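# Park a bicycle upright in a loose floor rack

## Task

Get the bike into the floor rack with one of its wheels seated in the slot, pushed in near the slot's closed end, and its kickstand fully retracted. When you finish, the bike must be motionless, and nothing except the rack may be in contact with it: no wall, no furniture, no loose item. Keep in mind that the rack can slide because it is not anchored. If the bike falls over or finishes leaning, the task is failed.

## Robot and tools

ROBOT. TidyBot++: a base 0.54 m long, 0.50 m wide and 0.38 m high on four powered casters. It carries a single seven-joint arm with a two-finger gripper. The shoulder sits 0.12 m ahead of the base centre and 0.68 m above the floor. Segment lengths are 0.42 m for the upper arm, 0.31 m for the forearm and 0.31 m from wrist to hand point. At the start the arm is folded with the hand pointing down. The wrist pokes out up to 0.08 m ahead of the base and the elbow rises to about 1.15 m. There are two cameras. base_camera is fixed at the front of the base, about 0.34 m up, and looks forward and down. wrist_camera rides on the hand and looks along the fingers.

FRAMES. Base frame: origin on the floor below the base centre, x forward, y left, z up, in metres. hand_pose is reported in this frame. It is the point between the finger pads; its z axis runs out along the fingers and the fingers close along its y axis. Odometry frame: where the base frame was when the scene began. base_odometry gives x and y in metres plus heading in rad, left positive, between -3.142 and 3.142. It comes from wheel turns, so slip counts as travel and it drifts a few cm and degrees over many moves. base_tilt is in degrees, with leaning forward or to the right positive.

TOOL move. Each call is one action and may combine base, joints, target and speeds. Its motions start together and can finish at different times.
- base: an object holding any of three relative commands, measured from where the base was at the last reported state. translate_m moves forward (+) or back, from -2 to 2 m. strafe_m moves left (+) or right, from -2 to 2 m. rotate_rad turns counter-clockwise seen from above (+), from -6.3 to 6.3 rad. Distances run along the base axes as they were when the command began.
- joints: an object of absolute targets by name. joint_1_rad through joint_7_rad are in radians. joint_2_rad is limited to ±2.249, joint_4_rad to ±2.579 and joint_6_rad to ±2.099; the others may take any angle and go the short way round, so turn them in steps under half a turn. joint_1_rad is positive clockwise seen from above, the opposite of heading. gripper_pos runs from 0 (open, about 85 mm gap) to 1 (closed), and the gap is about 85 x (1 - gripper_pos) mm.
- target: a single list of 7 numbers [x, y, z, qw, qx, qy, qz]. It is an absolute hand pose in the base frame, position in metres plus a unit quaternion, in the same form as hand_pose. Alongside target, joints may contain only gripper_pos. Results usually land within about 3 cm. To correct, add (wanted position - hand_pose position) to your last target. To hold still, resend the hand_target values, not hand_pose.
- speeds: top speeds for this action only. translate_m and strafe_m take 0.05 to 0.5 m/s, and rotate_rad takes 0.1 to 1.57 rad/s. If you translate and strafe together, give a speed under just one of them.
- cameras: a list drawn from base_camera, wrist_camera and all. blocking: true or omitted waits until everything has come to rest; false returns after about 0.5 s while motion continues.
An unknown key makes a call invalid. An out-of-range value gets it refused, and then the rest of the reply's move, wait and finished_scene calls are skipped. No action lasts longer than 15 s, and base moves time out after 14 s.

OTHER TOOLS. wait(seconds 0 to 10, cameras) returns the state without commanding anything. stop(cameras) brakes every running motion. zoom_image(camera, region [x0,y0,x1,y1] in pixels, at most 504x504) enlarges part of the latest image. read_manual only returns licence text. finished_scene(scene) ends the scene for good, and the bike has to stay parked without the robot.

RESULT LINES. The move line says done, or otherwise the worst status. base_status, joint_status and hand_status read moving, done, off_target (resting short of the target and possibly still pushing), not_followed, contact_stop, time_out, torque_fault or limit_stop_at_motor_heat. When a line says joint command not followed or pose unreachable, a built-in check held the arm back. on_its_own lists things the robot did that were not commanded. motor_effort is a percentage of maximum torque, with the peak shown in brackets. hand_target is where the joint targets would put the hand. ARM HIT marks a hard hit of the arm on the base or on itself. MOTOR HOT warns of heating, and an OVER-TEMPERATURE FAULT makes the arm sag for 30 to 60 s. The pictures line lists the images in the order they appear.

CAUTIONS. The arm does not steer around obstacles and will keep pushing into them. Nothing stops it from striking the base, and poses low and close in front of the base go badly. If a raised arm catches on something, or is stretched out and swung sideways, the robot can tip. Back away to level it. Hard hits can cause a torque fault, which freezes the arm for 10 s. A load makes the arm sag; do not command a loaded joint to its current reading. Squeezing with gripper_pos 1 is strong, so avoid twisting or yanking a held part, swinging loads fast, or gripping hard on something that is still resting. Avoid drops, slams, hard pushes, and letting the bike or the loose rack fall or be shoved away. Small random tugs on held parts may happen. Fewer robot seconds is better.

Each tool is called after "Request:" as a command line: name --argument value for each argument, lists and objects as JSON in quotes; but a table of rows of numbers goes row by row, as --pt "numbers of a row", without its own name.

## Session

Request:
move

Scene clock: 0.00 s.
base_odometry: x=+0.000 y=+0.000 heading=+0.000
base_tilt: forward=+0.2 right=-0.5
base_status: not commanded
joint_positions: joint_1_rad=-0.010 joint_2_rad=-0.312 joint_3_rad=+3.187 joint_4_rad=-2.524 joint_5_rad=+0.027 joint_6_rad=-0.872 joint_7_rad=+1.593 gripper_pos=+0.000
joint_status: not commanded
motor_effort: joint_1_rad=+0 joint_2_rad=-1 joint_3_rad=+0 joint_4_rad=+15 joint_5_rad=+0 joint_6_rad=+1 joint_7_rad=+1
hand_pose: x=+0.2600 y=-0.0083 z=+0.5836 quat_wxyz=(+0.004, +1.000, +0.003, +0.029) (m; base frame)
hand_target: x=+0.2595 y=-0.0082 z=+0.5833 quat_wxyz=(+0.004, +1.000, +0.003, +0.028) (m; base frame)
hand_status: not commanded
pictures: base_camera, wrist_camera
camera_calibration:
wrist_camera: T_world_to_cam=[[0.112633, -0.991697, -0.062051, 0.00111021], [-0.991915, -0.108543, -0.0657545, 0.357189], [0.0584734, 0.0689554, -0.995905, 0.699298], [0, 0, 0, 1]] pos_world=[0.313285, -0.00834889, 0.719989]

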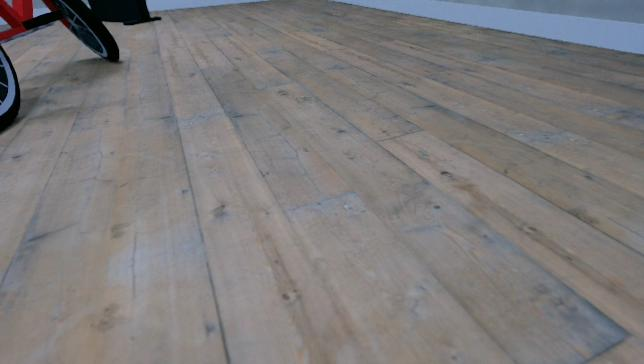

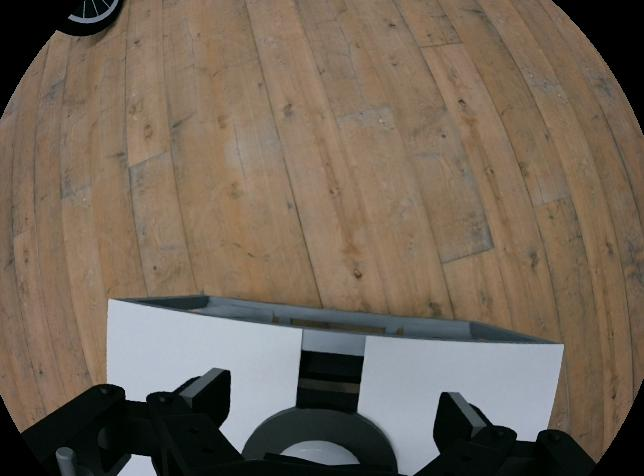

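Request:
move --base '{"rotate_rad":0.5}'

Request:
zoom_image --camera "base_camera" --region '[140, 0, 560, 220]'

Scene clock: 1.93 s.
move: done
base_odometry: x=+0.000 y=+0.000 heading=+0.499
base_tilt: forward=+0.2 right=-0.5
base_status: done
joint_positions: joint_1_rad=-0.010 joint_2_rad=-0.312 joint_3_rad=+3.187 joint_4_rad=-2.524 joint_5_rad=+0.027 joint_6_rad=-0.872 joint_7_rad=+1.593 gripper_pos=+0.000
joint_status: not commanded
motor_effort: joint_1_rad=+0(2) joint_2_rad=-1(2) joint_3_rad=+0(1) joint_4_rad=+15(16) joint_5_rad=+0(2) joint_6_rad=+1(1) joint_7_rad=+1(1)
hand_pose: x=+0.2600 y=-0.0083 z=+0.5836 quat_wxyz=(+0.004, +1.000, +0.003, +0.029) (m; base frame)
hand_target: x=+0.2595 y=-0.0082 z=+0.5833 quat_wxyz=(+0.004, +1.000, +0.003, +0.028) (m; base frame)
hand_status: not commanded
pictures: base_camera, wrist_camera
camera_calibration:
wrist_camera: T_world_to_cam=[[0.112633, -0.991697, -0.062051, 0.00111021], [-0.991915, -0.108543, -0.0657545, 0.357189], [0.0584734, 0.0689554, -0.995905, 0.699298], [0, 0, 0, 1]] pos_world=[0.313285, -0.00834889, 0.719989]

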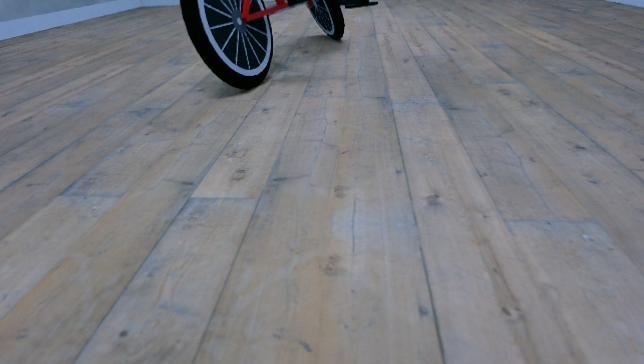

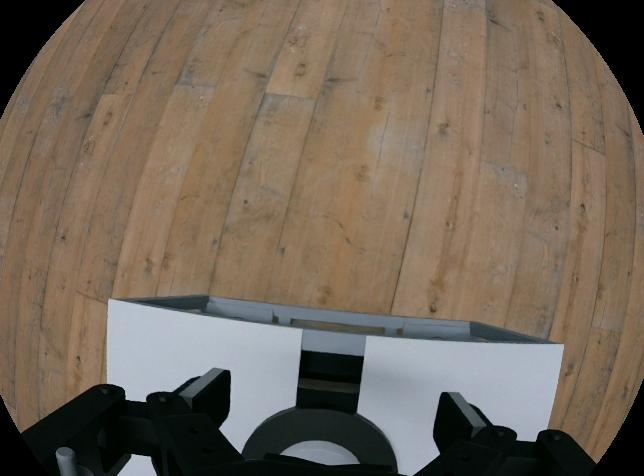

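Scaled by 1.200.

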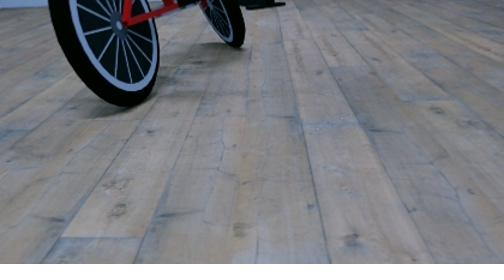

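Request:
move --joints '{"joint_6_rad":0.1}'

Scene clock: 4.17 s.
move: done
base_odometry: x=+0.000 y=+0.000 heading=+0.499
base_tilt: forward=+0.1 right=-0.5
base_status: not commanded
joint_positions: joint_1_rad=-0.010 joint_2_rad=-0.312 joint_3_rad=+3.187 joint_4_rad=-2.523 joint_5_rad=+0.027 joint_6_rad=+0.044 joint_7_rad=+1.593 gripper_pos=+0.000
joint_status: all done
motor_effort: joint_1_rad=+0(1) joint_2_rad=-5(6) joint_3_rad=+0(1) joint_4_rad=+19(20) joint_5_rad=+1(2) joint_6_rad=+7(7) joint_7_rad=+1(1)
hand_pose: x=+0.4999 y=-0.0114 z=+0.7198 quat_wxyz=(+0.012, +0.884, +0.004, +0.468) (m; base frame)
hand_target: x=+0.5085 y=-0.0114 z=+0.7334 quat_wxyz=(+0.013, +0.871, +0.004, +0.492) (m; base frame)
hand_status: not commanded
pictures: base_camera, wrist_camera
camera_calibration:
wrist_camera: T_world_to_cam=[[0.116934, -0.990807, 0.0680209, -0.116308], [-0.551311, -0.121729, -0.825371, 0.930118], [0.826064, 0.0590136, -0.560478, 0.123929], [0, 0, 0, 1]] pos_world=[0.424012, -0.00933059, 0.845064]

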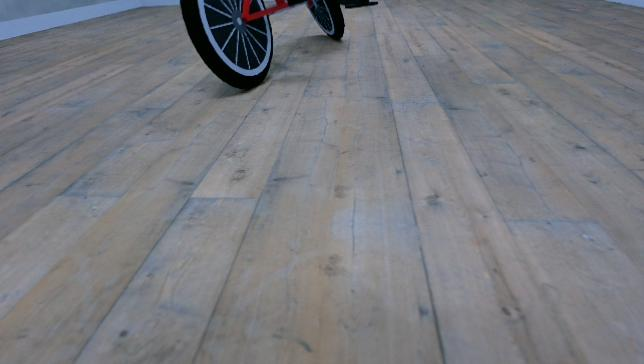

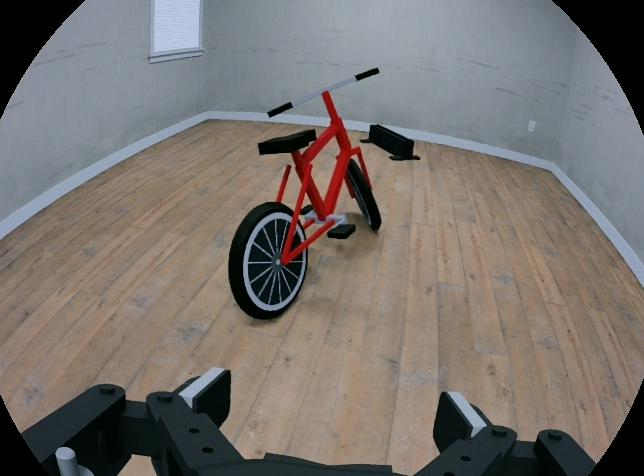

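Request:
zoom_image --camera "wrist_camera" --region '[330, 90, 450, 180]'

Request:
zoom_image --camera "wrist_camera" --region '[210, 50, 410, 250]'

Scaled by 4.200.

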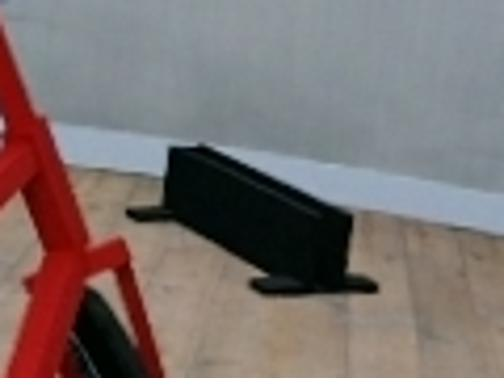

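Scaled by 2.520.

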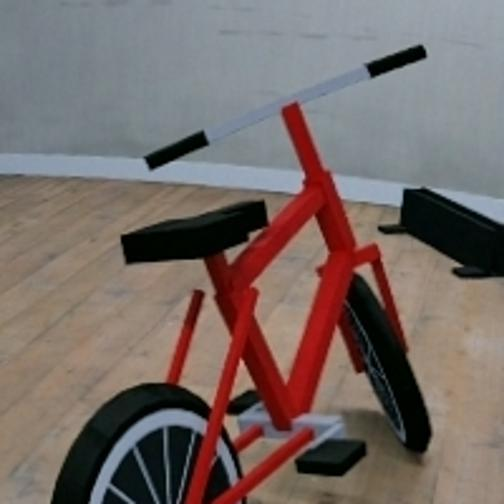

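Request:
move --base '{"translate_m":1.5,"strafe_m":1.05}' --joints '{"joint_6_rad":-0.1}' --cameras '[]'

Request:
move --base '{"translate_m":1.35,"strafe_m":-0.3,"rotate_rad":-1.13}'

Scene clock: 18.70 s.
move: done
base_odometry: x=+0.814 y=+1.640 heading=+0.500
base_tilt: forward=+0.2 right=-0.5
base_status: done
joint_positions: joint_1_rad=-0.010 joint_2_rad=-0.313 joint_3_rad=+3.187 joint_4_rad=-2.526 joint_5_rad=+0.027 joint_6_rad=-0.096 joint_7_rad=+1.593 gripper_pos=+0.000
joint_status: all done
motor_effort: joint_1_rad=+1(2) joint_2_rad=-5(7) joint_3_rad=+0(1) joint_4_rad=+18(22) joint_5_rad=+1(2) joint_6_rad=+7(9) joint_7_rad=+1(1)
hand_pose: x=+0.4719 y=-0.0111 z=+0.6845 quat_wxyz=(+0.011, +0.915, +0.004, +0.404) (m; base frame)
hand_target: x=+0.4713 y=-0.0111 z=+0.6836 quat_wxyz=(+0.011, +0.915, +0.004, +0.402) (m; base frame)
hand_status: not commanded
pictures: none
No camera images: "cameras" was empty.

Scene clock: 23.03 s.
move: done
base_odometry: x=+2.143 y=+2.024 heading=-0.631
base_tilt: forward=+0.2 right=-0.5
base_status: done
joint_positions: joint_1_rad=-0.010 joint_2_rad=-0.313 joint_3_rad=+3.187 joint_4_rad=-2.526 joint_5_rad=+0.027 joint_6_rad=-0.096 joint_7_rad=+1.593 gripper_pos=+0.000
joint_status: not commanded
motor_effort: joint_1_rad=+0(2) joint_2_rad=-5(7) joint_3_rad=+0(1) joint_4_rad=+19(20) joint_5_rad=+0(2) joint_6_rad=+6(7) joint_7_rad=+1(1)
hand_pose: x=+0.4719 y=-0.0111 z=+0.6846 quat_wxyz=(+0.011, +0.914, +0.004, +0.404) (m; base frame)
hand_target: x=+0.4713 y=-0.0111 z=+0.6836 quat_wxyz=(+0.011, +0.915, +0.004, +0.402) (m; base frame)
hand_status: not commanded
pictures: base_camera, wrist_camera
camera_calibration:
wrist_camera: T_world_to_cam=[[0.124201, -0.991073, 0.0484574, -0.100418], [-0.662315, -0.119167, -0.739688, 0.879425], [0.738859, 0.0597758, -0.671203, 0.244296], [0, 0, 0, 1]] pos_world=[0.414428, -0.0093256, 0.819338]

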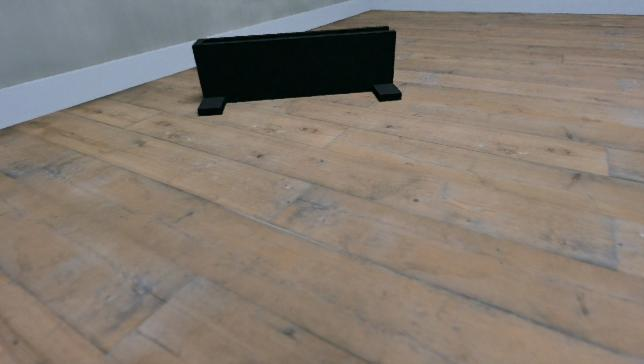

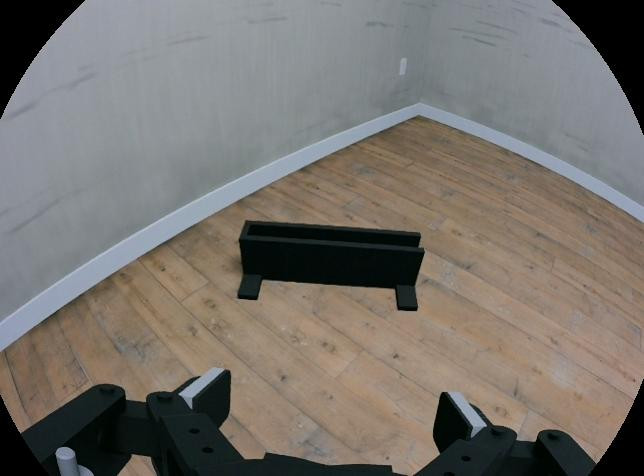

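Request:
zoom_image --camera "wrist_camera" --region '[220, 200, 440, 320]'

Scaled by 2.291.

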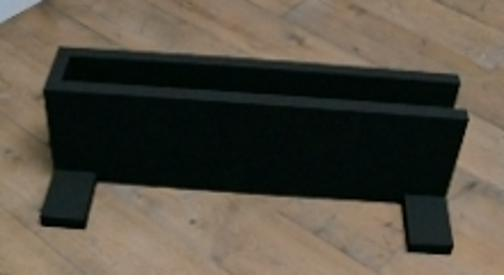

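Request:
move --base '{"translate_m":0.55,"strafe_m":0.0,"rotate_rad":0.07}' --target '[0.55,0.0,0.35,0,0.7071,0.7071,0]'

Scene clock: 29.53 s.
move: off_target
base_odometry: x=+2.587 y=+1.699 heading=-0.560
base_tilt: forward=+0.2 right=-0.5
base_status: done
joint_positions: joint_1_rad=-2.367 joint_2_rad=-1.437 joint_3_rad=+4.937 joint_4_rad=-1.965 joint_5_rad=+1.504 joint_6_rad=-1.237 joint_7_rad=+1.908 gripper_pos=+0.000
joint_status: not commanded
motor_effort: joint_1_rad=+0(2) joint_2_rad=+30(32) joint_3_rad=-15(17) joint_4_rad=+1(21) joint_5_rad=+0(2) joint_6_rad=+0(8) joint_7_rad=+1(1)
hand_pose: x=+0.5459 y=+0.0248 z=+0.3596 quat_wxyz=(-0.027, +0.731, +0.681, +0.029) (m; base frame)
hand_target: x=+0.5500 y=-0.0001 z=+0.3500 quat_wxyz=(+0.000, +0.707, +0.707, +0.000) (m; base frame)
hand_status: off_target (0.027 m and 6.1 deg from the pose sent, 0.344 m and 99.0 deg at the start)
pictures: base_camera, wrist_camera
camera_calibration:
wrist_camera: T_world_to_cam=[[0.9969, 0.0390206, -0.0683251, -0.518237], [0.0328831, -0.99551, -0.0887556, 0.100429], [-0.0714817, 0.0862337, -0.993707, 0.526915], [0, 0, 0, 1]] pos_world=[0.550992, 0.0747625, 0.497104]

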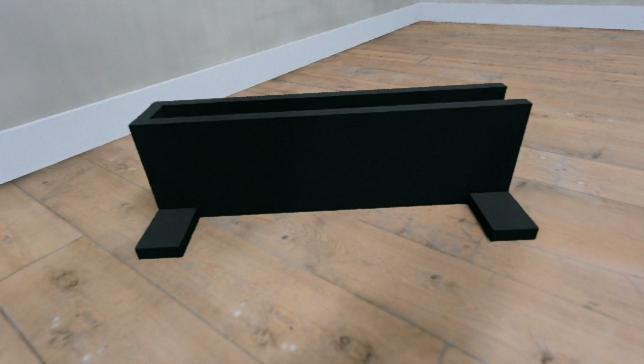

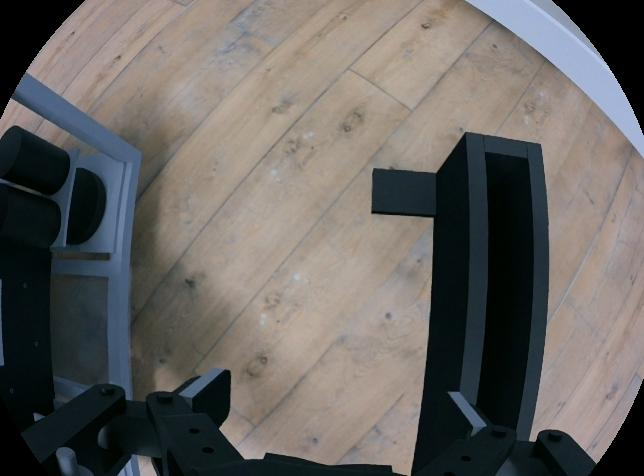

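Request:
move --joints '{"joint_1_rad":0.0,"joint_2_rad":0.7,"joint_3_rad":3.14,"joint_4_rad":-1.731,"joint_5_rad":0.0,"joint_6_rad":-0.7,"joint_7_rad":0.0,"gripper_pos":0.3}' --base '{"translate_m":0.08,"strafe_m":-0.04}'

Scene clock: 36.00 s.
move: done
base_odometry: x=+2.634 y=+1.623 heading=-0.560
base_tilt: forward=+0.2 right=-0.5
base_status: done
joint_positions: joint_1_rad=-0.012 joint_2_rad=+0.695 joint_3_rad=+3.164 joint_4_rad=-1.749 joint_5_rad=+0.038 joint_6_rad=-0.758 joint_7_rad=+0.075 gripper_pos=+0.300
joint_status: all done
motor_effort: joint_1_rad=+0(4) joint_2_rad=-33(36) joint_3_rad=+0(17) joint_4_rad=+12(18) joint_5_rad=+1(5) joint_6_rad=+0(5) joint_7_rad=+1(2)
hand_pose: x=+0.5721 y=-0.0126 z=+0.4535 quat_wxyz=(+0.035, +0.740, -0.671, -0.009) (m; base frame)
hand_target: x=+0.5984 y=+0.0022 z=+0.4541 quat_wxyz=(-0.004, +0.708, -0.707, +0.003) (m; base frame)
hand_status: not commanded
pictures: base_camera, wrist_camera
camera_calibration:
wrist_camera: T_world_to_cam=[[-0.979456, -0.201398, -0.0102067, 0.56478], [-0.200899, 0.978908, -0.0371191, 0.205865], [0.0174672, -0.0343061, -0.999259, 0.575482], [0, 0, 0, 1]] pos_world=[0.584483, -0.0680351, 0.588462]

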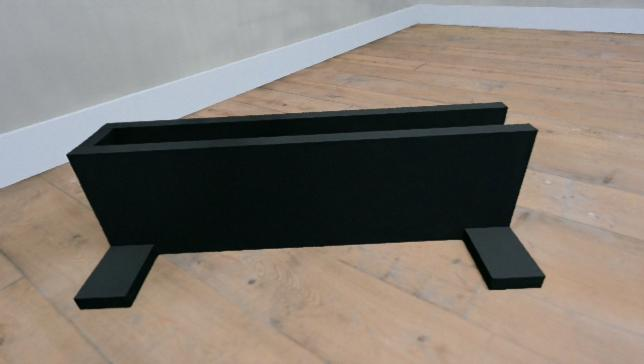

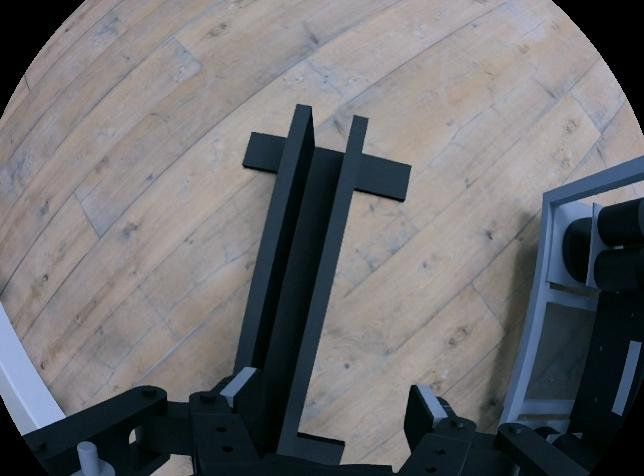

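Request:
move --joints '{"joint_1_rad":0.0,"joint_2_rad":1.136,"joint_3_rad":3.12,"joint_4_rad":-1.70,"joint_5_rad":-0.03,"joint_6_rad":-0.24,"joint_7_rad":-0.09}'

Scene clock: 51.03 s.
move: done
base_odometry: x=+2.634 y=+1.623 heading=-0.560
base_tilt: forward=+0.2 right=-0.5
base_status: not commanded
joint_positions: joint_1_rad=-0.012 joint_2_rad=+1.134 joint_3_rad=+3.144 joint_4_rad=-1.718 joint_5_rad=+0.007 joint_6_rad=-0.300 joint_7_rad=-0.016 gripper_pos=+0.300
joint_status: all done
motor_effort: joint_1_rad=+0(2) joint_2_rad=-36(39) joint_3_rad=-1(1) joint_4_rad=+5(11) joint_5_rad=+1(2) joint_6_rad=+0(2) joint_7_rad=+1(2)
hand_pose: x=+0.5866 y=+0.0046 z=+0.2470 quat_wxyz=(+0.005, +0.707, -0.707, -0.002) (m; base frame)
hand_target: x=+0.6155 y=+0.0166 z=+0.2491 quat_wxyz=(-0.034, +0.667, -0.745, +0.012) (m; base frame)
hand_status: not commanded
pictures: base_camera, wrist_camera
camera_calibration:
wrist_camera: T_world_to_cam=[[-0.99231, -0.104826, -0.0658194, 0.601227], [-0.104184, 0.994471, -0.0131196, 0.121565], [0.0668308, -0.00616139, -0.997745, 0.340004], [0, 0, 0, 1]] pos_world=[0.586546, -0.0557739, 0.380405]

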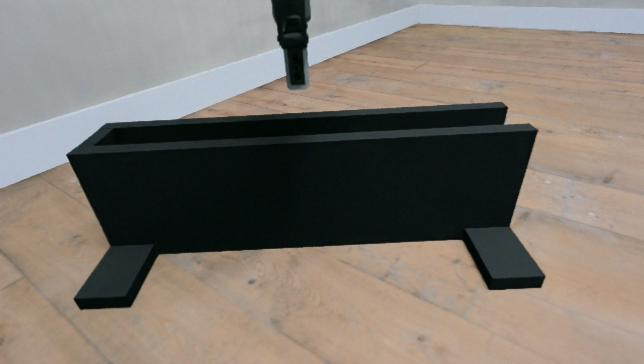

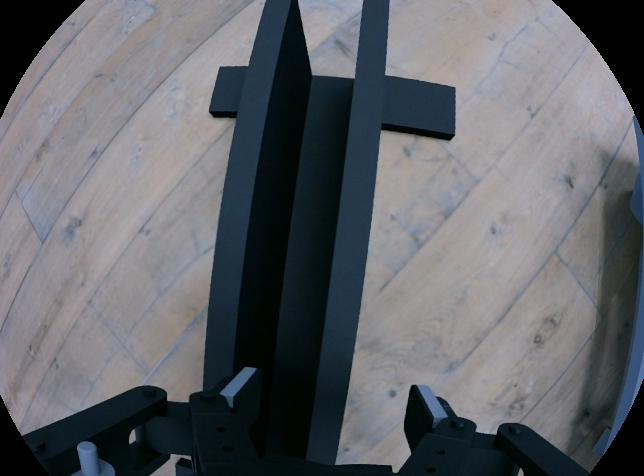

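Request:
move --joints '{"joint_1_rad":0.0,"joint_2_rad":1.37,"joint_4_rad":-1.556,"joint_6_rad":-0.135}'

Scene clock: 53.77 s.
move: done
base_odometry: x=+2.634 y=+1.623 heading=-0.560
base_tilt: forward=+0.2 right=-0.5
base_status: not commanded
joint_positions: joint_1_rad=-0.012 joint_2_rad=+1.373 joint_3_rad=+3.144 joint_4_rad=-1.575 joint_5_rad=+0.006 joint_6_rad=-0.193 joint_7_rad=-0.016 gripper_pos=+0.300
joint_status: all done
motor_effort: joint_1_rad=+0(2) joint_2_rad=-38(41) joint_3_rad=-1(1) joint_4_rad=+4(7) joint_5_rad=+1(2) joint_6_rad=-1(1) joint_7_rad=+1(1)
hand_pose: x=+0.5922 y=+0.0050 z=+0.1447 quat_wxyz=(+0.001, +0.707, -0.707, +0.002) (m; base frame)
hand_target: x=+0.6236 y=+0.0161 z=+0.1488 quat_wxyz=(-0.039, +0.664, -0.746, +0.017) (m; base frame)
hand_status: not commanded
pictures: base_camera, wrist_camera
camera_calibration:
wrist_camera: T_world_to_cam=[[-0.991507, -0.104672, -0.0771834, 0.601246], [-0.103944, 0.994493, -0.0134048, 0.120336], [0.0781615, -0.00526818, -0.996927, 0.230714], [0, 0, 0, 1]] pos_world=[0.590615, -0.0555245, 0.278024]

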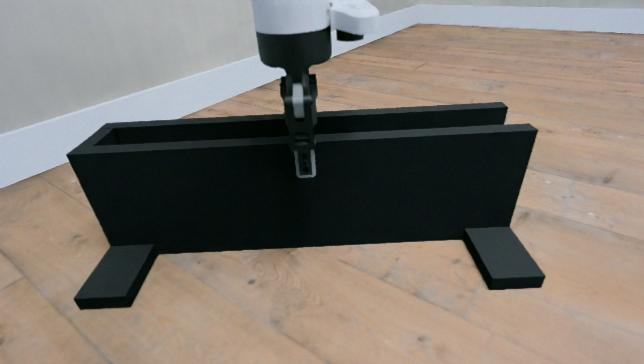

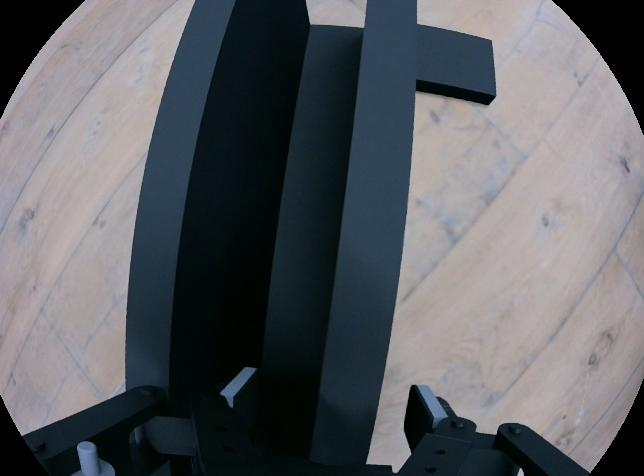

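Request:
move --joints '{"gripper_pos":0.85}'

Scene clock: 55.00 s.
move: off_target
base_odometry: x=+2.634 y=+1.623 heading=-0.560
base_tilt: forward=+0.2 right=-0.5
base_status: not commanded
joint_positions: joint_1_rad=-0.011 joint_2_rad=+1.373 joint_3_rad=+3.144 joint_4_rad=-1.575 joint_5_rad=+0.003 joint_6_rad=-0.192 joint_7_rad=-0.020 gripper_pos=+0.800
joint_status: gripper_pos off_target (ended at +0.800, target +0.850)
motor_effort: joint_1_rad=+1(1) joint_2_rad=-38(40) joint_3_rad=-1(1) joint_4_rad=+7(9) joint_5_rad=+1(3) joint_6_rad=+4(5) joint_7_rad=+1(2)
hand_pose: x=+0.5925 y=+0.0050 z=+0.1448 quat_wxyz=(+0.001, +0.705, -0.709, +0.002) (m; base frame)
hand_target: x=+0.6236 y=+0.0161 z=+0.1488 quat_wxyz=(-0.039, +0.664, -0.746, +0.017) (m; base frame)
hand_status: not commanded
pictures: base_camera, wrist_camera
camera_calibration:
wrist_camera: T_world_to_cam=[[-0.992173, -0.097653, -0.0778296, 0.601957], [-0.0969521, 0.995207, -0.0127426, 0.11614], [0.078701, -0.00509707, -0.996885, 0.230521], [0, 0, 0, 1]] pos_world=[0.590363, -0.0556254, 0.278133]

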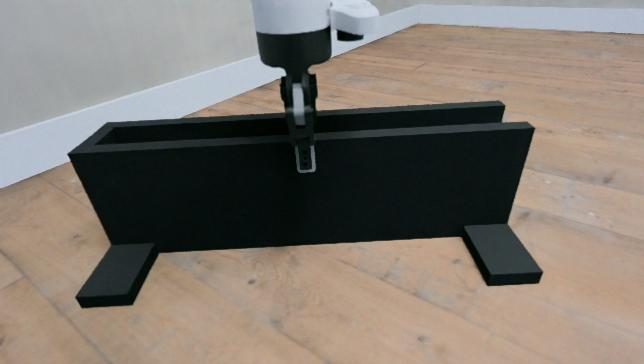

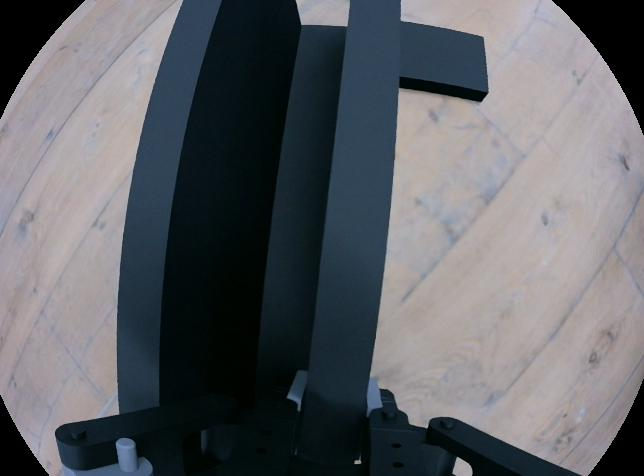

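Request:
move --joints '{"joint_2_rad":1.2,"joint_6_rad":-0.16}' --cameras '["base_camera"]'

Scene clock: 57.37 s.
move: off_target
base_odometry: x=+2.634 y=+1.623 heading=-0.560
base_tilt: forward=+0.2 right=-0.5
base_status: not commanded
joint_positions: joint_1_rad=-0.011 joint_2_rad=+1.264 joint_3_rad=+3.142 joint_4_rad=-1.574 joint_5_rad=+0.003 joint_6_rad=-0.192 joint_7_rad=-0.020 gripper_pos=+0.800
joint_status: joint_2_rad off_target (ended at +1.264, target +1.200); the others done
motor_effort: joint_1_rad=+0(1) joint_2_rad=-50(52) joint_3_rad=+0(1) joint_4_rad=+9(11) joint_5_rad=+1(2) joint_6_rad=+4(4) joint_7_rad=+1(1)
hand_pose: x=+0.6486 y=+0.0071 z=+0.1994 quat_wxyz=(-0.040, +0.704, -0.708, +0.039) (m; base frame)
hand_target: x=+0.6989 y=+0.0163 z=+0.2400 quat_wxyz=(-0.093, +0.662, -0.741, +0.065) (m; base frame)
hand_status: not commanded
pictures: base_camera

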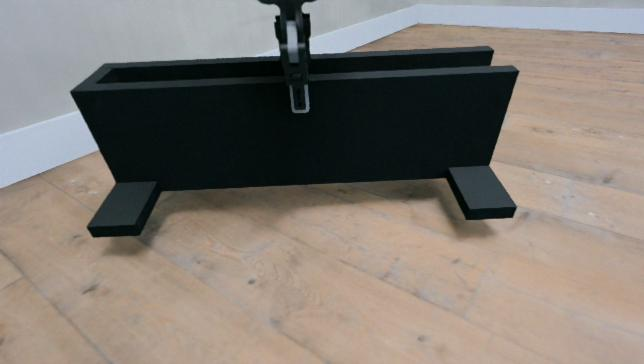

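Request:
move --base '{"translate_m":-0.048,"strafe_m":-0.175,"rotate_rad":-1.01}' --speeds '{"rotate_rad":0.5,"translate_m":0.2}'

Scene clock: 62.40 s.
move: done
base_odometry: x=+2.500 y=+1.500 heading=-1.570
base_tilt: forward=+0.3 right=-0.5
base_status: done
joint_positions: joint_1_rad=+0.001 joint_2_rad=+1.264 joint_3_rad=+3.127 joint_4_rad=-1.574 joint_5_rad=+0.002 joint_6_rad=-0.192 joint_7_rad=-0.021 gripper_pos=+0.800
joint_status: not commanded
motor_effort: joint_1_rad=+1(11) joint_2_rad=-50(51) joint_3_rad=+0(6) joint_4_rad=+8(10) joint_5_rad=+1(2) joint_6_rad=+3(4) joint_7_rad=+1(2)
hand_pose: x=+0.6486 y=+0.0101 z=+0.1997 quat_wxyz=(-0.045, +0.701, -0.711, +0.034) (m; base frame)
hand_target: x=+0.6989 y=+0.0163 z=+0.2400 quat_wxyz=(-0.093, +0.662, -0.741, +0.065) (m; base frame)
hand_status: not commanded
pictures: base_camera, wrist_camera
camera_calibration:
wrist_camera: T_world_to_cam=[[-0.978421, -0.0863455, -0.187715, 0.675339], [-0.086926, 0.996201, -0.00515287, 0.109171], [0.187447, 0.0112756, -0.98221, 0.20718], [0, 0, 0, 1]] pos_world=[0.63142, -0.0527797, 0.330827]

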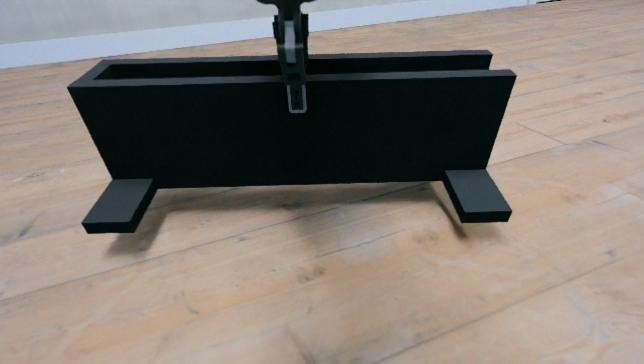

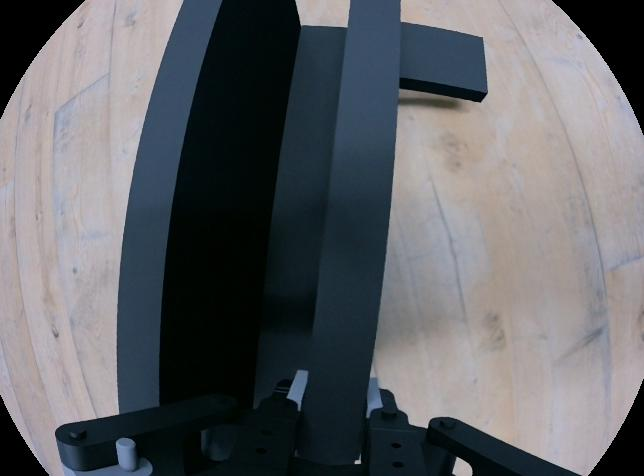

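Request:
move --base '{"translate_m":-0.35,"rotate_rad":-0.5}' --speeds '{"rotate_rad":0.6,"translate_m":0.4}'

Scene clock: 65.67 s.
move: done
base_odometry: x=+2.500 y=+1.850 heading=-2.071
base_tilt: forward=+0.2 right=-0.5
base_status: done
joint_positions: joint_1_rad=+0.007 joint_2_rad=+1.265 joint_3_rad=+3.131 joint_4_rad=-1.575 joint_5_rad=+0.002 joint_6_rad=-0.192 joint_7_rad=-0.021 gripper_pos=+0.800
joint_status: not commanded
motor_effort: joint_1_rad=+1(8) joint_2_rad=-51(52) joint_3_rad=-1(7) joint_4_rad=+9(12) joint_5_rad=+1(2) joint_6_rad=+3(5) joint_7_rad=+1(2)
hand_pose: x=+0.6478 y=+0.0038 z=+0.1992 quat_wxyz=(-0.042, +0.698, -0.714, +0.035) (m; base frame)
hand_target: x=+0.6989 y=+0.0163 z=+0.2400 quat_wxyz=(-0.093, +0.662, -0.741, +0.065) (m; base frame)
hand_status: not commanded
pictures: base_camera, wrist_camera
camera_calibration:
wrist_camera: T_world_to_cam=[[-0.979382, -0.0790703, -0.185897, 0.674188], [-0.0787097, 0.996854, -0.00933131, 0.110871], [0.18605, 0.005493, -0.982525, 0.2079], [0, 0, 0, 1]] pos_world=[0.630334, -0.0583563, 0.330632]

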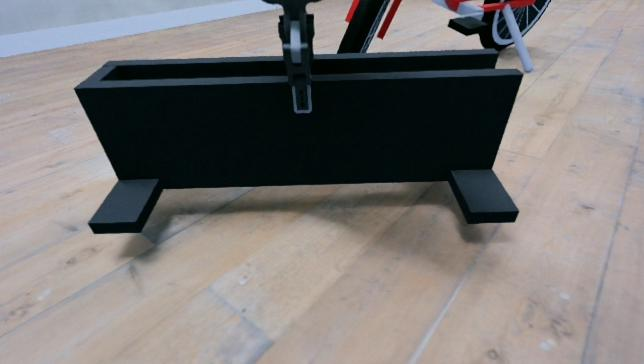

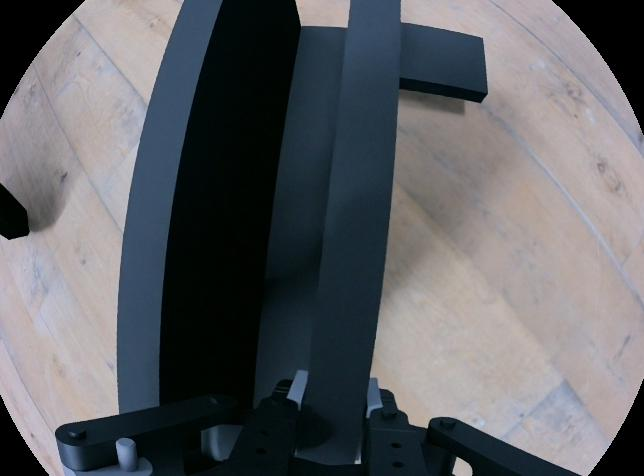

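Request:
move --base '{"translate_m":0.35,"rotate_rad":0.5}' --speeds '{"rotate_rad":0.6,"translate_m":0.4}' --cameras '[]'

Scene clock: 68.97 s.
move: done
base_odometry: x=+2.332 y=+1.543 heading=-1.570
base_tilt: forward=+0.2 right=-0.5
base_status: done
joint_positions: joint_1_rad=+0.005 joint_2_rad=+1.265 joint_3_rad=+3.121 joint_4_rad=-1.572 joint_5_rad=+0.002 joint_6_rad=-0.192 joint_7_rad=-0.021 gripper_pos=+0.800
joint_status: not commanded
motor_effort: joint_1_rad=+1(6) joint_2_rad=-51(52) joint_3_rad=-1(6) joint_4_rad=+10(12) joint_5_rad=+1(2) joint_6_rad=+4(5) joint_7_rad=+1(2)
hand_pose: x=+0.6492 y=+0.0113 z=+0.1996 quat_wxyz=(-0.047, +0.699, -0.712, +0.032) (m; base frame)
hand_target: x=+0.6989 y=+0.0163 z=+0.2400 quat_wxyz=(-0.093, +0.662, -0.741, +0.065) (m; base frame)
hand_status: not commanded
pictures: none
No camera images: "cameras" was empty.

Request:
move --base '{"translate_m":0.04,"strafe_m":0.1}' --cameras '[]'

Request:
move --joints '{"joint_2_rad":1.29,"joint_6_rad":-0.135}' --cameras '["base_camera"]'

Request:
move --joints '{"joint_2_rad":1.35,"joint_6_rad":-0.135}' --cameras '["base_camera"]'

Scene clock: 71.40 s.
move: done
base_odometry: x=+2.433 y=+1.503 heading=-1.570
base_tilt: forward=+0.3 right=-0.5
base_status: done
joint_positions: joint_1_rad=-0.004 joint_2_rad=+1.265 joint_3_rad=+3.118 joint_4_rad=-1.572 joint_5_rad=+0.002 joint_6_rad=-0.192 joint_7_rad=-0.021 gripper_pos=+0.800
joint_status: not commanded
motor_effort: joint_1_rad=+1(5) joint_2_rad=-51(51) joint_3_rad=-1(4) joint_4_rad=+10(11) joint_5_rad=+1(2) joint_6_rad=+4(5) joint_7_rad=+1(1)
hand_pose: x=+0.6490 y=+0.0174 z=+0.1997 quat_wxyz=(-0.048, +0.703, -0.709, +0.031) (m; base frame)
hand_target: x=+0.6989 y=+0.0163 z=+0.2400 quat_wxyz=(-0.093, +0.662, -0.741, +0.065) (m; base frame)
hand_status: not commanded
pictures: none
No camera images: "cameras" was empty.

Scene clock: 72.70 s.
move: off_target
base_odometry: x=+2.433 y=+1.503 heading=-1.570
base_tilt: forward=+0.2 right=-0.5
base_status: not commanded
joint_positions: joint_1_rad=-0.004 joint_2_rad=+1.350 joint_3_rad=+3.118 joint_4_rad=-1.572 joint_5_rad=+0.002 joint_6_rad=-0.186 joint_7_rad=-0.021 gripper_pos=+0.800
joint_status: joint_2_rad off_target (ended at +1.350, target +1.290); the others done
motor_effort: joint_1_rad=+0(1) joint_2_rad=-48(53) joint_3_rad=-1(3) joint_4_rad=+7(10) joint_5_rad=+1(2) joint_6_rad=+2(4) joint_7_rad=+1(1)
hand_pose: x=+0.6082 y=+0.0173 z=+0.1566 quat_wxyz=(-0.020, +0.703, -0.711, +0.004) (m; base frame)
hand_target: x=+0.6645 y=+0.0161 z=+0.1908 quat_wxyz=(-0.068, +0.663, -0.744, +0.044) (m; base frame)
hand_status: not commanded
pictures: base_camera

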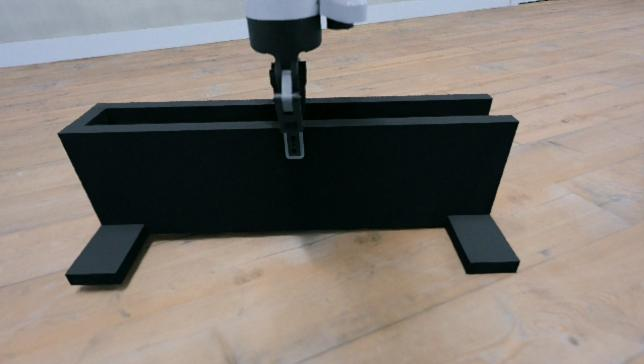

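Scene clock: 73.47 s.
move: done
base_odometry: x=+2.433 y=+1.503 heading=-1.570
base_tilt: forward=+0.2 right=-0.5
base_status: not commanded
joint_positions: joint_1_rad=-0.004 joint_2_rad=+1.373 joint_3_rad=+3.119 joint_4_rad=-1.573 joint_5_rad=+0.002 joint_6_rad=-0.186 joint_7_rad=-0.021 gripper_pos=+0.800
joint_status: all done
motor_effort: joint_1_rad=+0(1) joint_2_rad=-42(48) joint_3_rad=-3(3) joint_4_rad=+6(8) joint_5_rad=-1(2) joint_6_rad=+4(6) joint_7_rad=+1(1)
hand_pose: x=+0.5957 y=+0.0172 z=+0.1454 quat_wxyz=(-0.011, +0.703, -0.711, -0.004) (m; base frame)
hand_target: x=+0.6341 y=+0.0161 z=+0.1590 quat_wxyz=(-0.046, +0.664, -0.746, +0.024) (m; base frame)
hand_status: not commanded
pictures: base_camera

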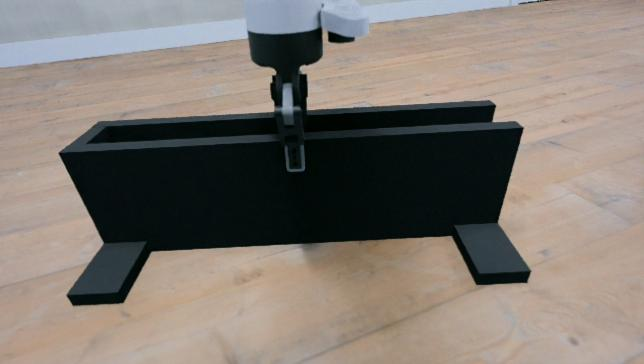

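Request:
move --joints '{"gripper_pos":0.3}' --cameras '[]'

Request:
move --joints '{"joint_2_rad":1.05,"joint_6_rad":-0.4}' --cameras '[]'

Request:
move --joints '{"joint_1_rad":0.5,"joint_2_rad":-0.3,"joint_3_rad":3.14,"joint_4_rad":-2.3,"joint_5_rad":0.0,"joint_6_rad":-0.3,"joint_7_rad":1.57}'

Scene clock: 75.07 s.
move: done
base_odometry: x=+2.433 y=+1.503 heading=-1.570
base_tilt: forward=+0.2 right=-0.5
base_status: not commanded
joint_positions: joint_1_rad=-0.004 joint_2_rad=+1.355 joint_3_rad=+3.119 joint_4_rad=-1.567 joint_5_rad=+0.001 joint_6_rad=-0.172 joint_7_rad=-0.021 gripper_pos=+0.300
joint_status: all done
motor_effort: joint_1_rad=+0(2) joint_2_rad=-38(44) joint_3_rad=-1(3) joint_4_rad=+5(7) joint_5_rad=+0(1) joint_6_rad=+0(5) joint_7_rad=+1(1)
hand_pose: x=+0.6130 y=+0.0173 z=+0.1546 quat_wxyz=(-0.025, +0.703, -0.711, +0.009) (m; base frame)
hand_target: x=+0.6341 y=+0.0161 z=+0.1590 quat_wxyz=(-0.046, +0.664, -0.746, +0.024) (m; base frame)
hand_status: not commanded
pictures: none
No camera images: "cameras" was empty.

Scene clock: 76.70 s.
move: done
base_odometry: x=+2.433 y=+1.503 heading=-1.570
base_tilt: forward=+0.2 right=-0.5
base_status: not commanded
joint_positions: joint_1_rad=-0.004 joint_2_rad=+1.051 joint_3_rad=+3.119 joint_4_rad=-1.559 joint_5_rad=+0.001 joint_6_rad=-0.342 joint_7_rad=-0.021 gripper_pos=+0.300
joint_status: all done
motor_effort: joint_1_rad=+0(2) joint_2_rad=-40(45) joint_3_rad=-1(1) joint_4_rad=+11(12) joint_5_rad=+0(2) joint_6_rad=+1(4) joint_7_rad=+1(1)
hand_pose: x=+0.7020 y=+0.0173 z=+0.3145 quat_wxyz=(-0.075, +0.701, -0.706, +0.059) (m; base frame)
hand_target: x=+0.6863 y=+0.0180 z=+0.3129 quat_wxyz=(-0.061, +0.667, -0.742, +0.033) (m; base frame)
hand_status: not commanded
pictures: none
No camera images: "cameras" was empty.

Scene clock: 79.70 s.
move: done
base_odometry: x=+2.433 y=+1.503 heading=-1.570
base_tilt: forward=+0.2 right=-0.5
base_status: not commanded
joint_positions: joint_1_rad=+0.486 joint_2_rad=-0.290 joint_3_rad=+3.119 joint_4_rad=-2.274 joint_5_rad=+0.001 joint_6_rad=-0.342 joint_7_rad=+1.495 gripper_pos=+0.300
joint_status: all done
motor_effort: joint_1_rad=+0(3) joint_2_rad=-7(43) joint_3_rad=+0(2) joint_4_rad=+20(22) joint_5_rad=+2(2) joint_6_rad=+6(7) joint_7_rad=+1(2)
hand_pose: x=+0.4721 y=-0.1750 z=+0.7456 quat_wxyz=(+0.080, +0.885, -0.243, +0.389) (m; base frame)
hand_target: x=+0.4654 y=-0.1870 z=+0.7456 quat_wxyz=(+0.101, +0.884, -0.225, +0.396) (m; base frame)
hand_status: not commanded
pictures: base_camera, wrist_camera
camera_calibration:
wrist_camera: T_world_to_cam=[[-0.378804, -0.925148, -0.024668, 0.0377569], [-0.620916, 0.27382, -0.734497, 0.950478], [0.686273, -0.262914, -0.678164, 0.268346], [0, 0, 0, 1]] pos_world=[0.420312, -0.154778, 0.881037]

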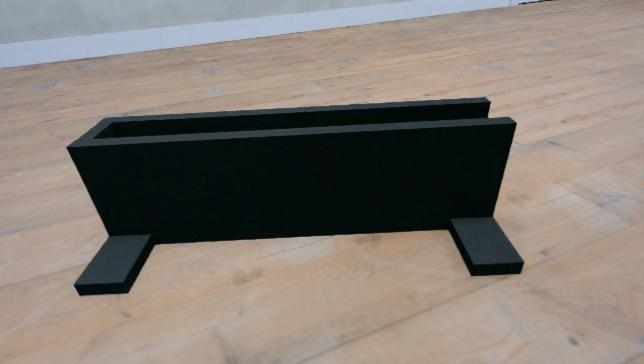

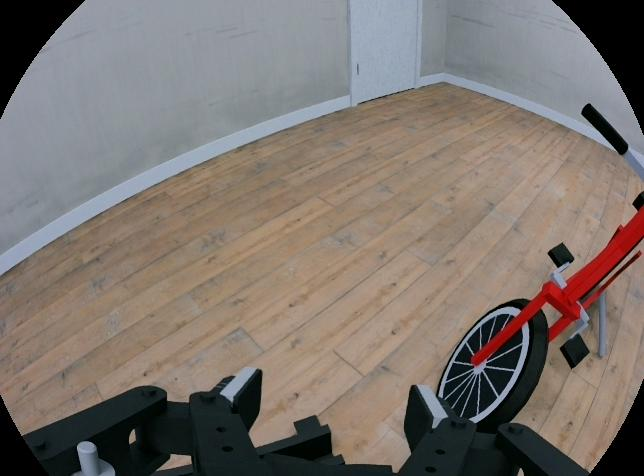

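Request:
move --joints '{"joint_1_rad":1.0,"joint_6_rad":-0.45}'

Scene clock: 81.77 s.
move: done
base_odometry: x=+2.433 y=+1.503 heading=-1.570
base_tilt: forward=+0.2 right=-0.5
base_status: not commanded
joint_positions: joint_1_rad=+0.987 joint_2_rad=-0.290 joint_3_rad=+3.121 joint_4_rad=-2.274 joint_5_rad=+0.001 joint_6_rad=-0.393 joint_7_rad=+1.496 gripper_pos=+0.300
joint_status: all done
motor_effort: joint_1_rad=+1(2) joint_2_rad=-7(8) joint_3_rad=+0(1) joint_4_rad=+20(22) joint_5_rad=+0(2) joint_6_rad=+6(7) joint_7_rad=+1(1)
hand_pose: x=+0.3375 y=-0.3146 z=+0.7343 quat_wxyz=(+0.164, +0.805, -0.460, +0.335) (m; base frame)
hand_target: x=+0.3151 y=-0.3019 z=+0.7132 quat_wxyz=(+0.162, +0.826, -0.451, +0.298) (m; base frame)
hand_status: not commanded
pictures: base_camera, wrist_camera
camera_calibration:
wrist_camera: T_world_to_cam=[[-0.778485, -0.627039, -0.0279807, 0.0883734], [-0.433034, 0.568825, -0.699228, 0.900364], [0.454359, -0.532222, -0.714351, 0.336545], [0, 0, 0, 1]] pos_world=[0.305773, -0.277619, 0.872443]

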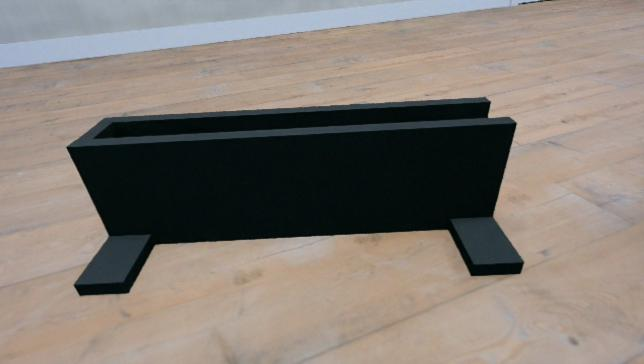

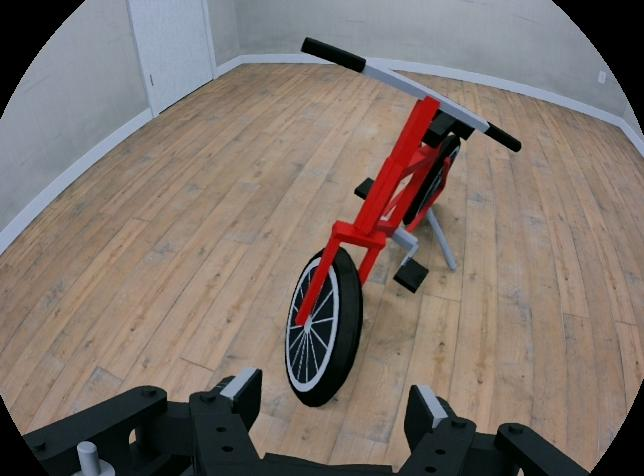

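Request:
zoom_image --camera "wrist_camera" --region '[280, 30, 540, 420]'

Scaled by 1.292.

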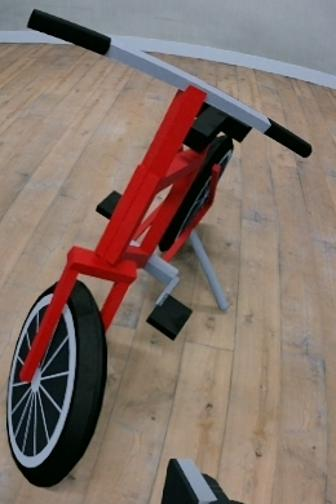

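Request:
move --joints '{"joint_1_rad":0.0,"joint_2_rad":1.0,"joint_3_rad":3.12,"joint_4_rad":-1.70,"joint_5_rad":-0.03,"joint_6_rad":-0.35,"joint_7_rad":-0.09,"gripper_pos":0.3}' --cameras '[]'

Request:
move --joints '{"joint_1_rad":0.0,"joint_2_rad":1.2,"joint_4_rad":-1.65,"joint_6_rad":-0.22}'

Scene clock: 97.17 s.
move: done
base_odometry: x=+2.433 y=+1.503 heading=-1.570
base_tilt: forward=+0.2 right=-0.6
base_status: not commanded
joint_positions: joint_1_rad=+0.008 joint_2_rad=+0.995 joint_3_rad=+3.121 joint_4_rad=-1.719 joint_5_rad=+0.001 joint_6_rad=-0.393 joint_7_rad=-0.015 gripper_pos=+0.300
joint_status: all done
motor_effort: joint_1_rad=+1(3) joint_2_rad=-36(38) joint_3_rad=-1(2) joint_4_rad=+8(21) joint_5_rad=+1(2) joint_6_rad=+0(6) joint_7_rad=+1(2)
hand_pose: x=+0.6127 y=+0.0091 z=+0.3140 quat_wxyz=(-0.018, +0.703, -0.711, +0.006) (m; base frame)
hand_target: x=+0.6357 y=+0.0172 z=+0.3154 quat_wxyz=(-0.044, +0.668, -0.743, +0.020) (m; base frame)
hand_status: not commanded
pictures: none
No camera images: "cameras" was empty.

Scene clock: 98.67 s.
move: done
base_odometry: x=+2.433 y=+1.503 heading=-1.570
base_tilt: forward=+0.2 right=-0.5
base_status: not commanded
joint_positions: joint_1_rad=+0.008 joint_2_rad=+1.204 joint_3_rad=+3.121 joint_4_rad=-1.668 joint_5_rad=+0.001 joint_6_rad=-0.277 joint_7_rad=-0.016 gripper_pos=+0.300
joint_status: all done
motor_effort: joint_1_rad=+1(1) joint_2_rad=-37(41) joint_3_rad=-1(1) joint_4_rad=+5(8) joint_5_rad=+1(2) joint_6_rad=+0(1) joint_7_rad=+1(1)
hand_pose: x=+0.5934 y=+0.0098 z=+0.2190 quat_wxyz=(-0.004, +0.702, -0.712, -0.009) (m; base frame)
hand_target: x=+0.6237 y=+0.0166 z=+0.2231 quat_wxyz=(-0.036, +0.666, -0.745, +0.014) (m; base frame)
hand_status: not commanded
pictures: base_camera, wrist_camera
camera_calibration:
wrist_camera: T_world_to_cam=[[-0.993661, -0.0868494, -0.0713756, 0.608497], [-0.0877423, 0.996098, 0.00946437, 0.102028], [0.0702752, 0.015667, -0.997405, 0.309316], [0, 0, 0, 1]] pos_world=[0.591855, -0.0536286, 0.35098]

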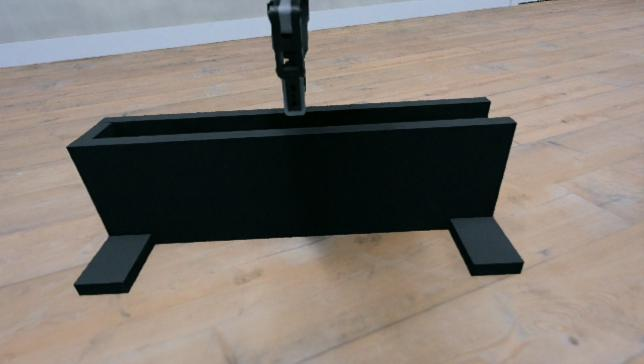

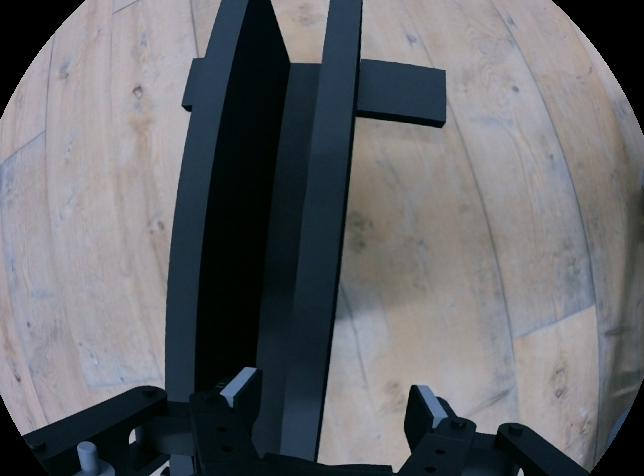

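Request:
move --joints '{"joint_1_rad":0.0,"joint_2_rad":1.362,"joint_4_rad":-1.54,"joint_6_rad":-0.15}' --cameras '[]'

Request:
move --joints '{"gripper_pos":0.85}' --cameras '[]'

Request:
move --joints '{"joint_2_rad":1.2,"joint_6_rad":-0.16}' --cameras '["base_camera"]'

Scene clock: 101.07 s.
move: done
base_odometry: x=+2.433 y=+1.503 heading=-1.570
base_tilt: forward=+0.2 right=-0.5
base_status: not commanded
joint_positions: joint_1_rad=+0.008 joint_2_rad=+1.365 joint_3_rad=+3.121 joint_4_rad=-1.558 joint_5_rad=+0.001 joint_6_rad=-0.206 joint_7_rad=-0.016 gripper_pos=+0.300
joint_status: all done
motor_effort: joint_1_rad=+0(2) joint_2_rad=-38(42) joint_3_rad=-1(1) joint_4_rad=+3(6) joint_5_rad=+0(2) joint_6_rad=+0(1) joint_7_rad=+1(1)
hand_pose: x=+0.6032 y=+0.0101 z=+0.1502 quat_wxyz=(-0.011, +0.700, -0.714, -0.002) (m; base frame)
hand_target: x=+0.6330 y=+0.0162 z=+0.1540 quat_wxyz=(-0.042, +0.664, -0.746, +0.020) (m; base frame)
hand_status: not commanded
pictures: none
No camera images: "cameras" was empty.

Scene clock: 101.90 s.
move: off_target
base_odometry: x=+2.433 y=+1.503 heading=-1.570
base_tilt: forward=+0.2 right=-0.5
base_status: not commanded
joint_positions: joint_1_rad=+0.008 joint_2_rad=+1.363 joint_3_rad=+3.121 joint_4_rad=-1.554 joint_5_rad=+0.001 joint_6_rad=-0.201 joint_7_rad=-0.019 gripper_pos=+0.803
joint_status: gripper_pos off_target (ended at +0.803, target +0.850)
motor_effort: joint_1_rad=+0(1) joint_2_rad=-37(39) joint_3_rad=-1(1) joint_4_rad=+7(8) joint_5_rad=+1(2) joint_6_rad=+4(6) joint_7_rad=+1(1)
hand_pose: x=+0.6083 y=+0.0101 z=+0.1514 quat_wxyz=(-0.015, +0.699, -0.715, +0.001) (m; base frame)
hand_target: x=+0.6330 y=+0.0162 z=+0.1540 quat_wxyz=(-0.042, +0.664, -0.746, +0.020) (m; base frame)
hand_status: not commanded
pictures: none
No camera images: "cameras" was empty.

Scene clock: 103.37 s.
move: off_target
base_odometry: x=+2.433 y=+1.503 heading=-1.570
base_tilt: forward=+0.2 right=-0.5
base_status: not commanded
joint_positions: joint_1_rad=+0.008 joint_2_rad=+1.265 joint_3_rad=+3.121 joint_4_rad=-1.555 joint_5_rad=+0.001 joint_6_rad=-0.201 joint_7_rad=-0.019 gripper_pos=+0.804
joint_status: joint_2_rad off_target (ended at +1.265, target +1.200); the others done
motor_effort: joint_1_rad=+0(1) joint_2_rad=-51(52) joint_3_rad=-1(2) joint_4_rad=+11(11) joint_5_rad=+1(2) joint_6_rad=+4(7) joint_7_rad=+1(1)
hand_pose: x=+0.6569 y=+0.0097 z=+0.2014 quat_wxyz=(-0.050, +0.699, -0.713, +0.035) (m; base frame)
hand_target: x=+0.7084 y=+0.0163 z=+0.2431 quat_wxyz=(-0.099, +0.661, -0.741, +0.070) (m; base frame)
hand_status: not commanded
pictures: base_camera

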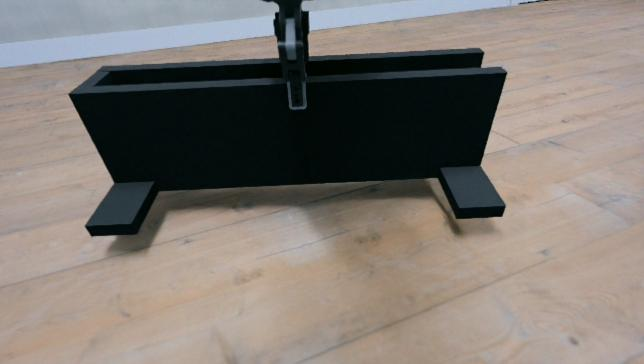

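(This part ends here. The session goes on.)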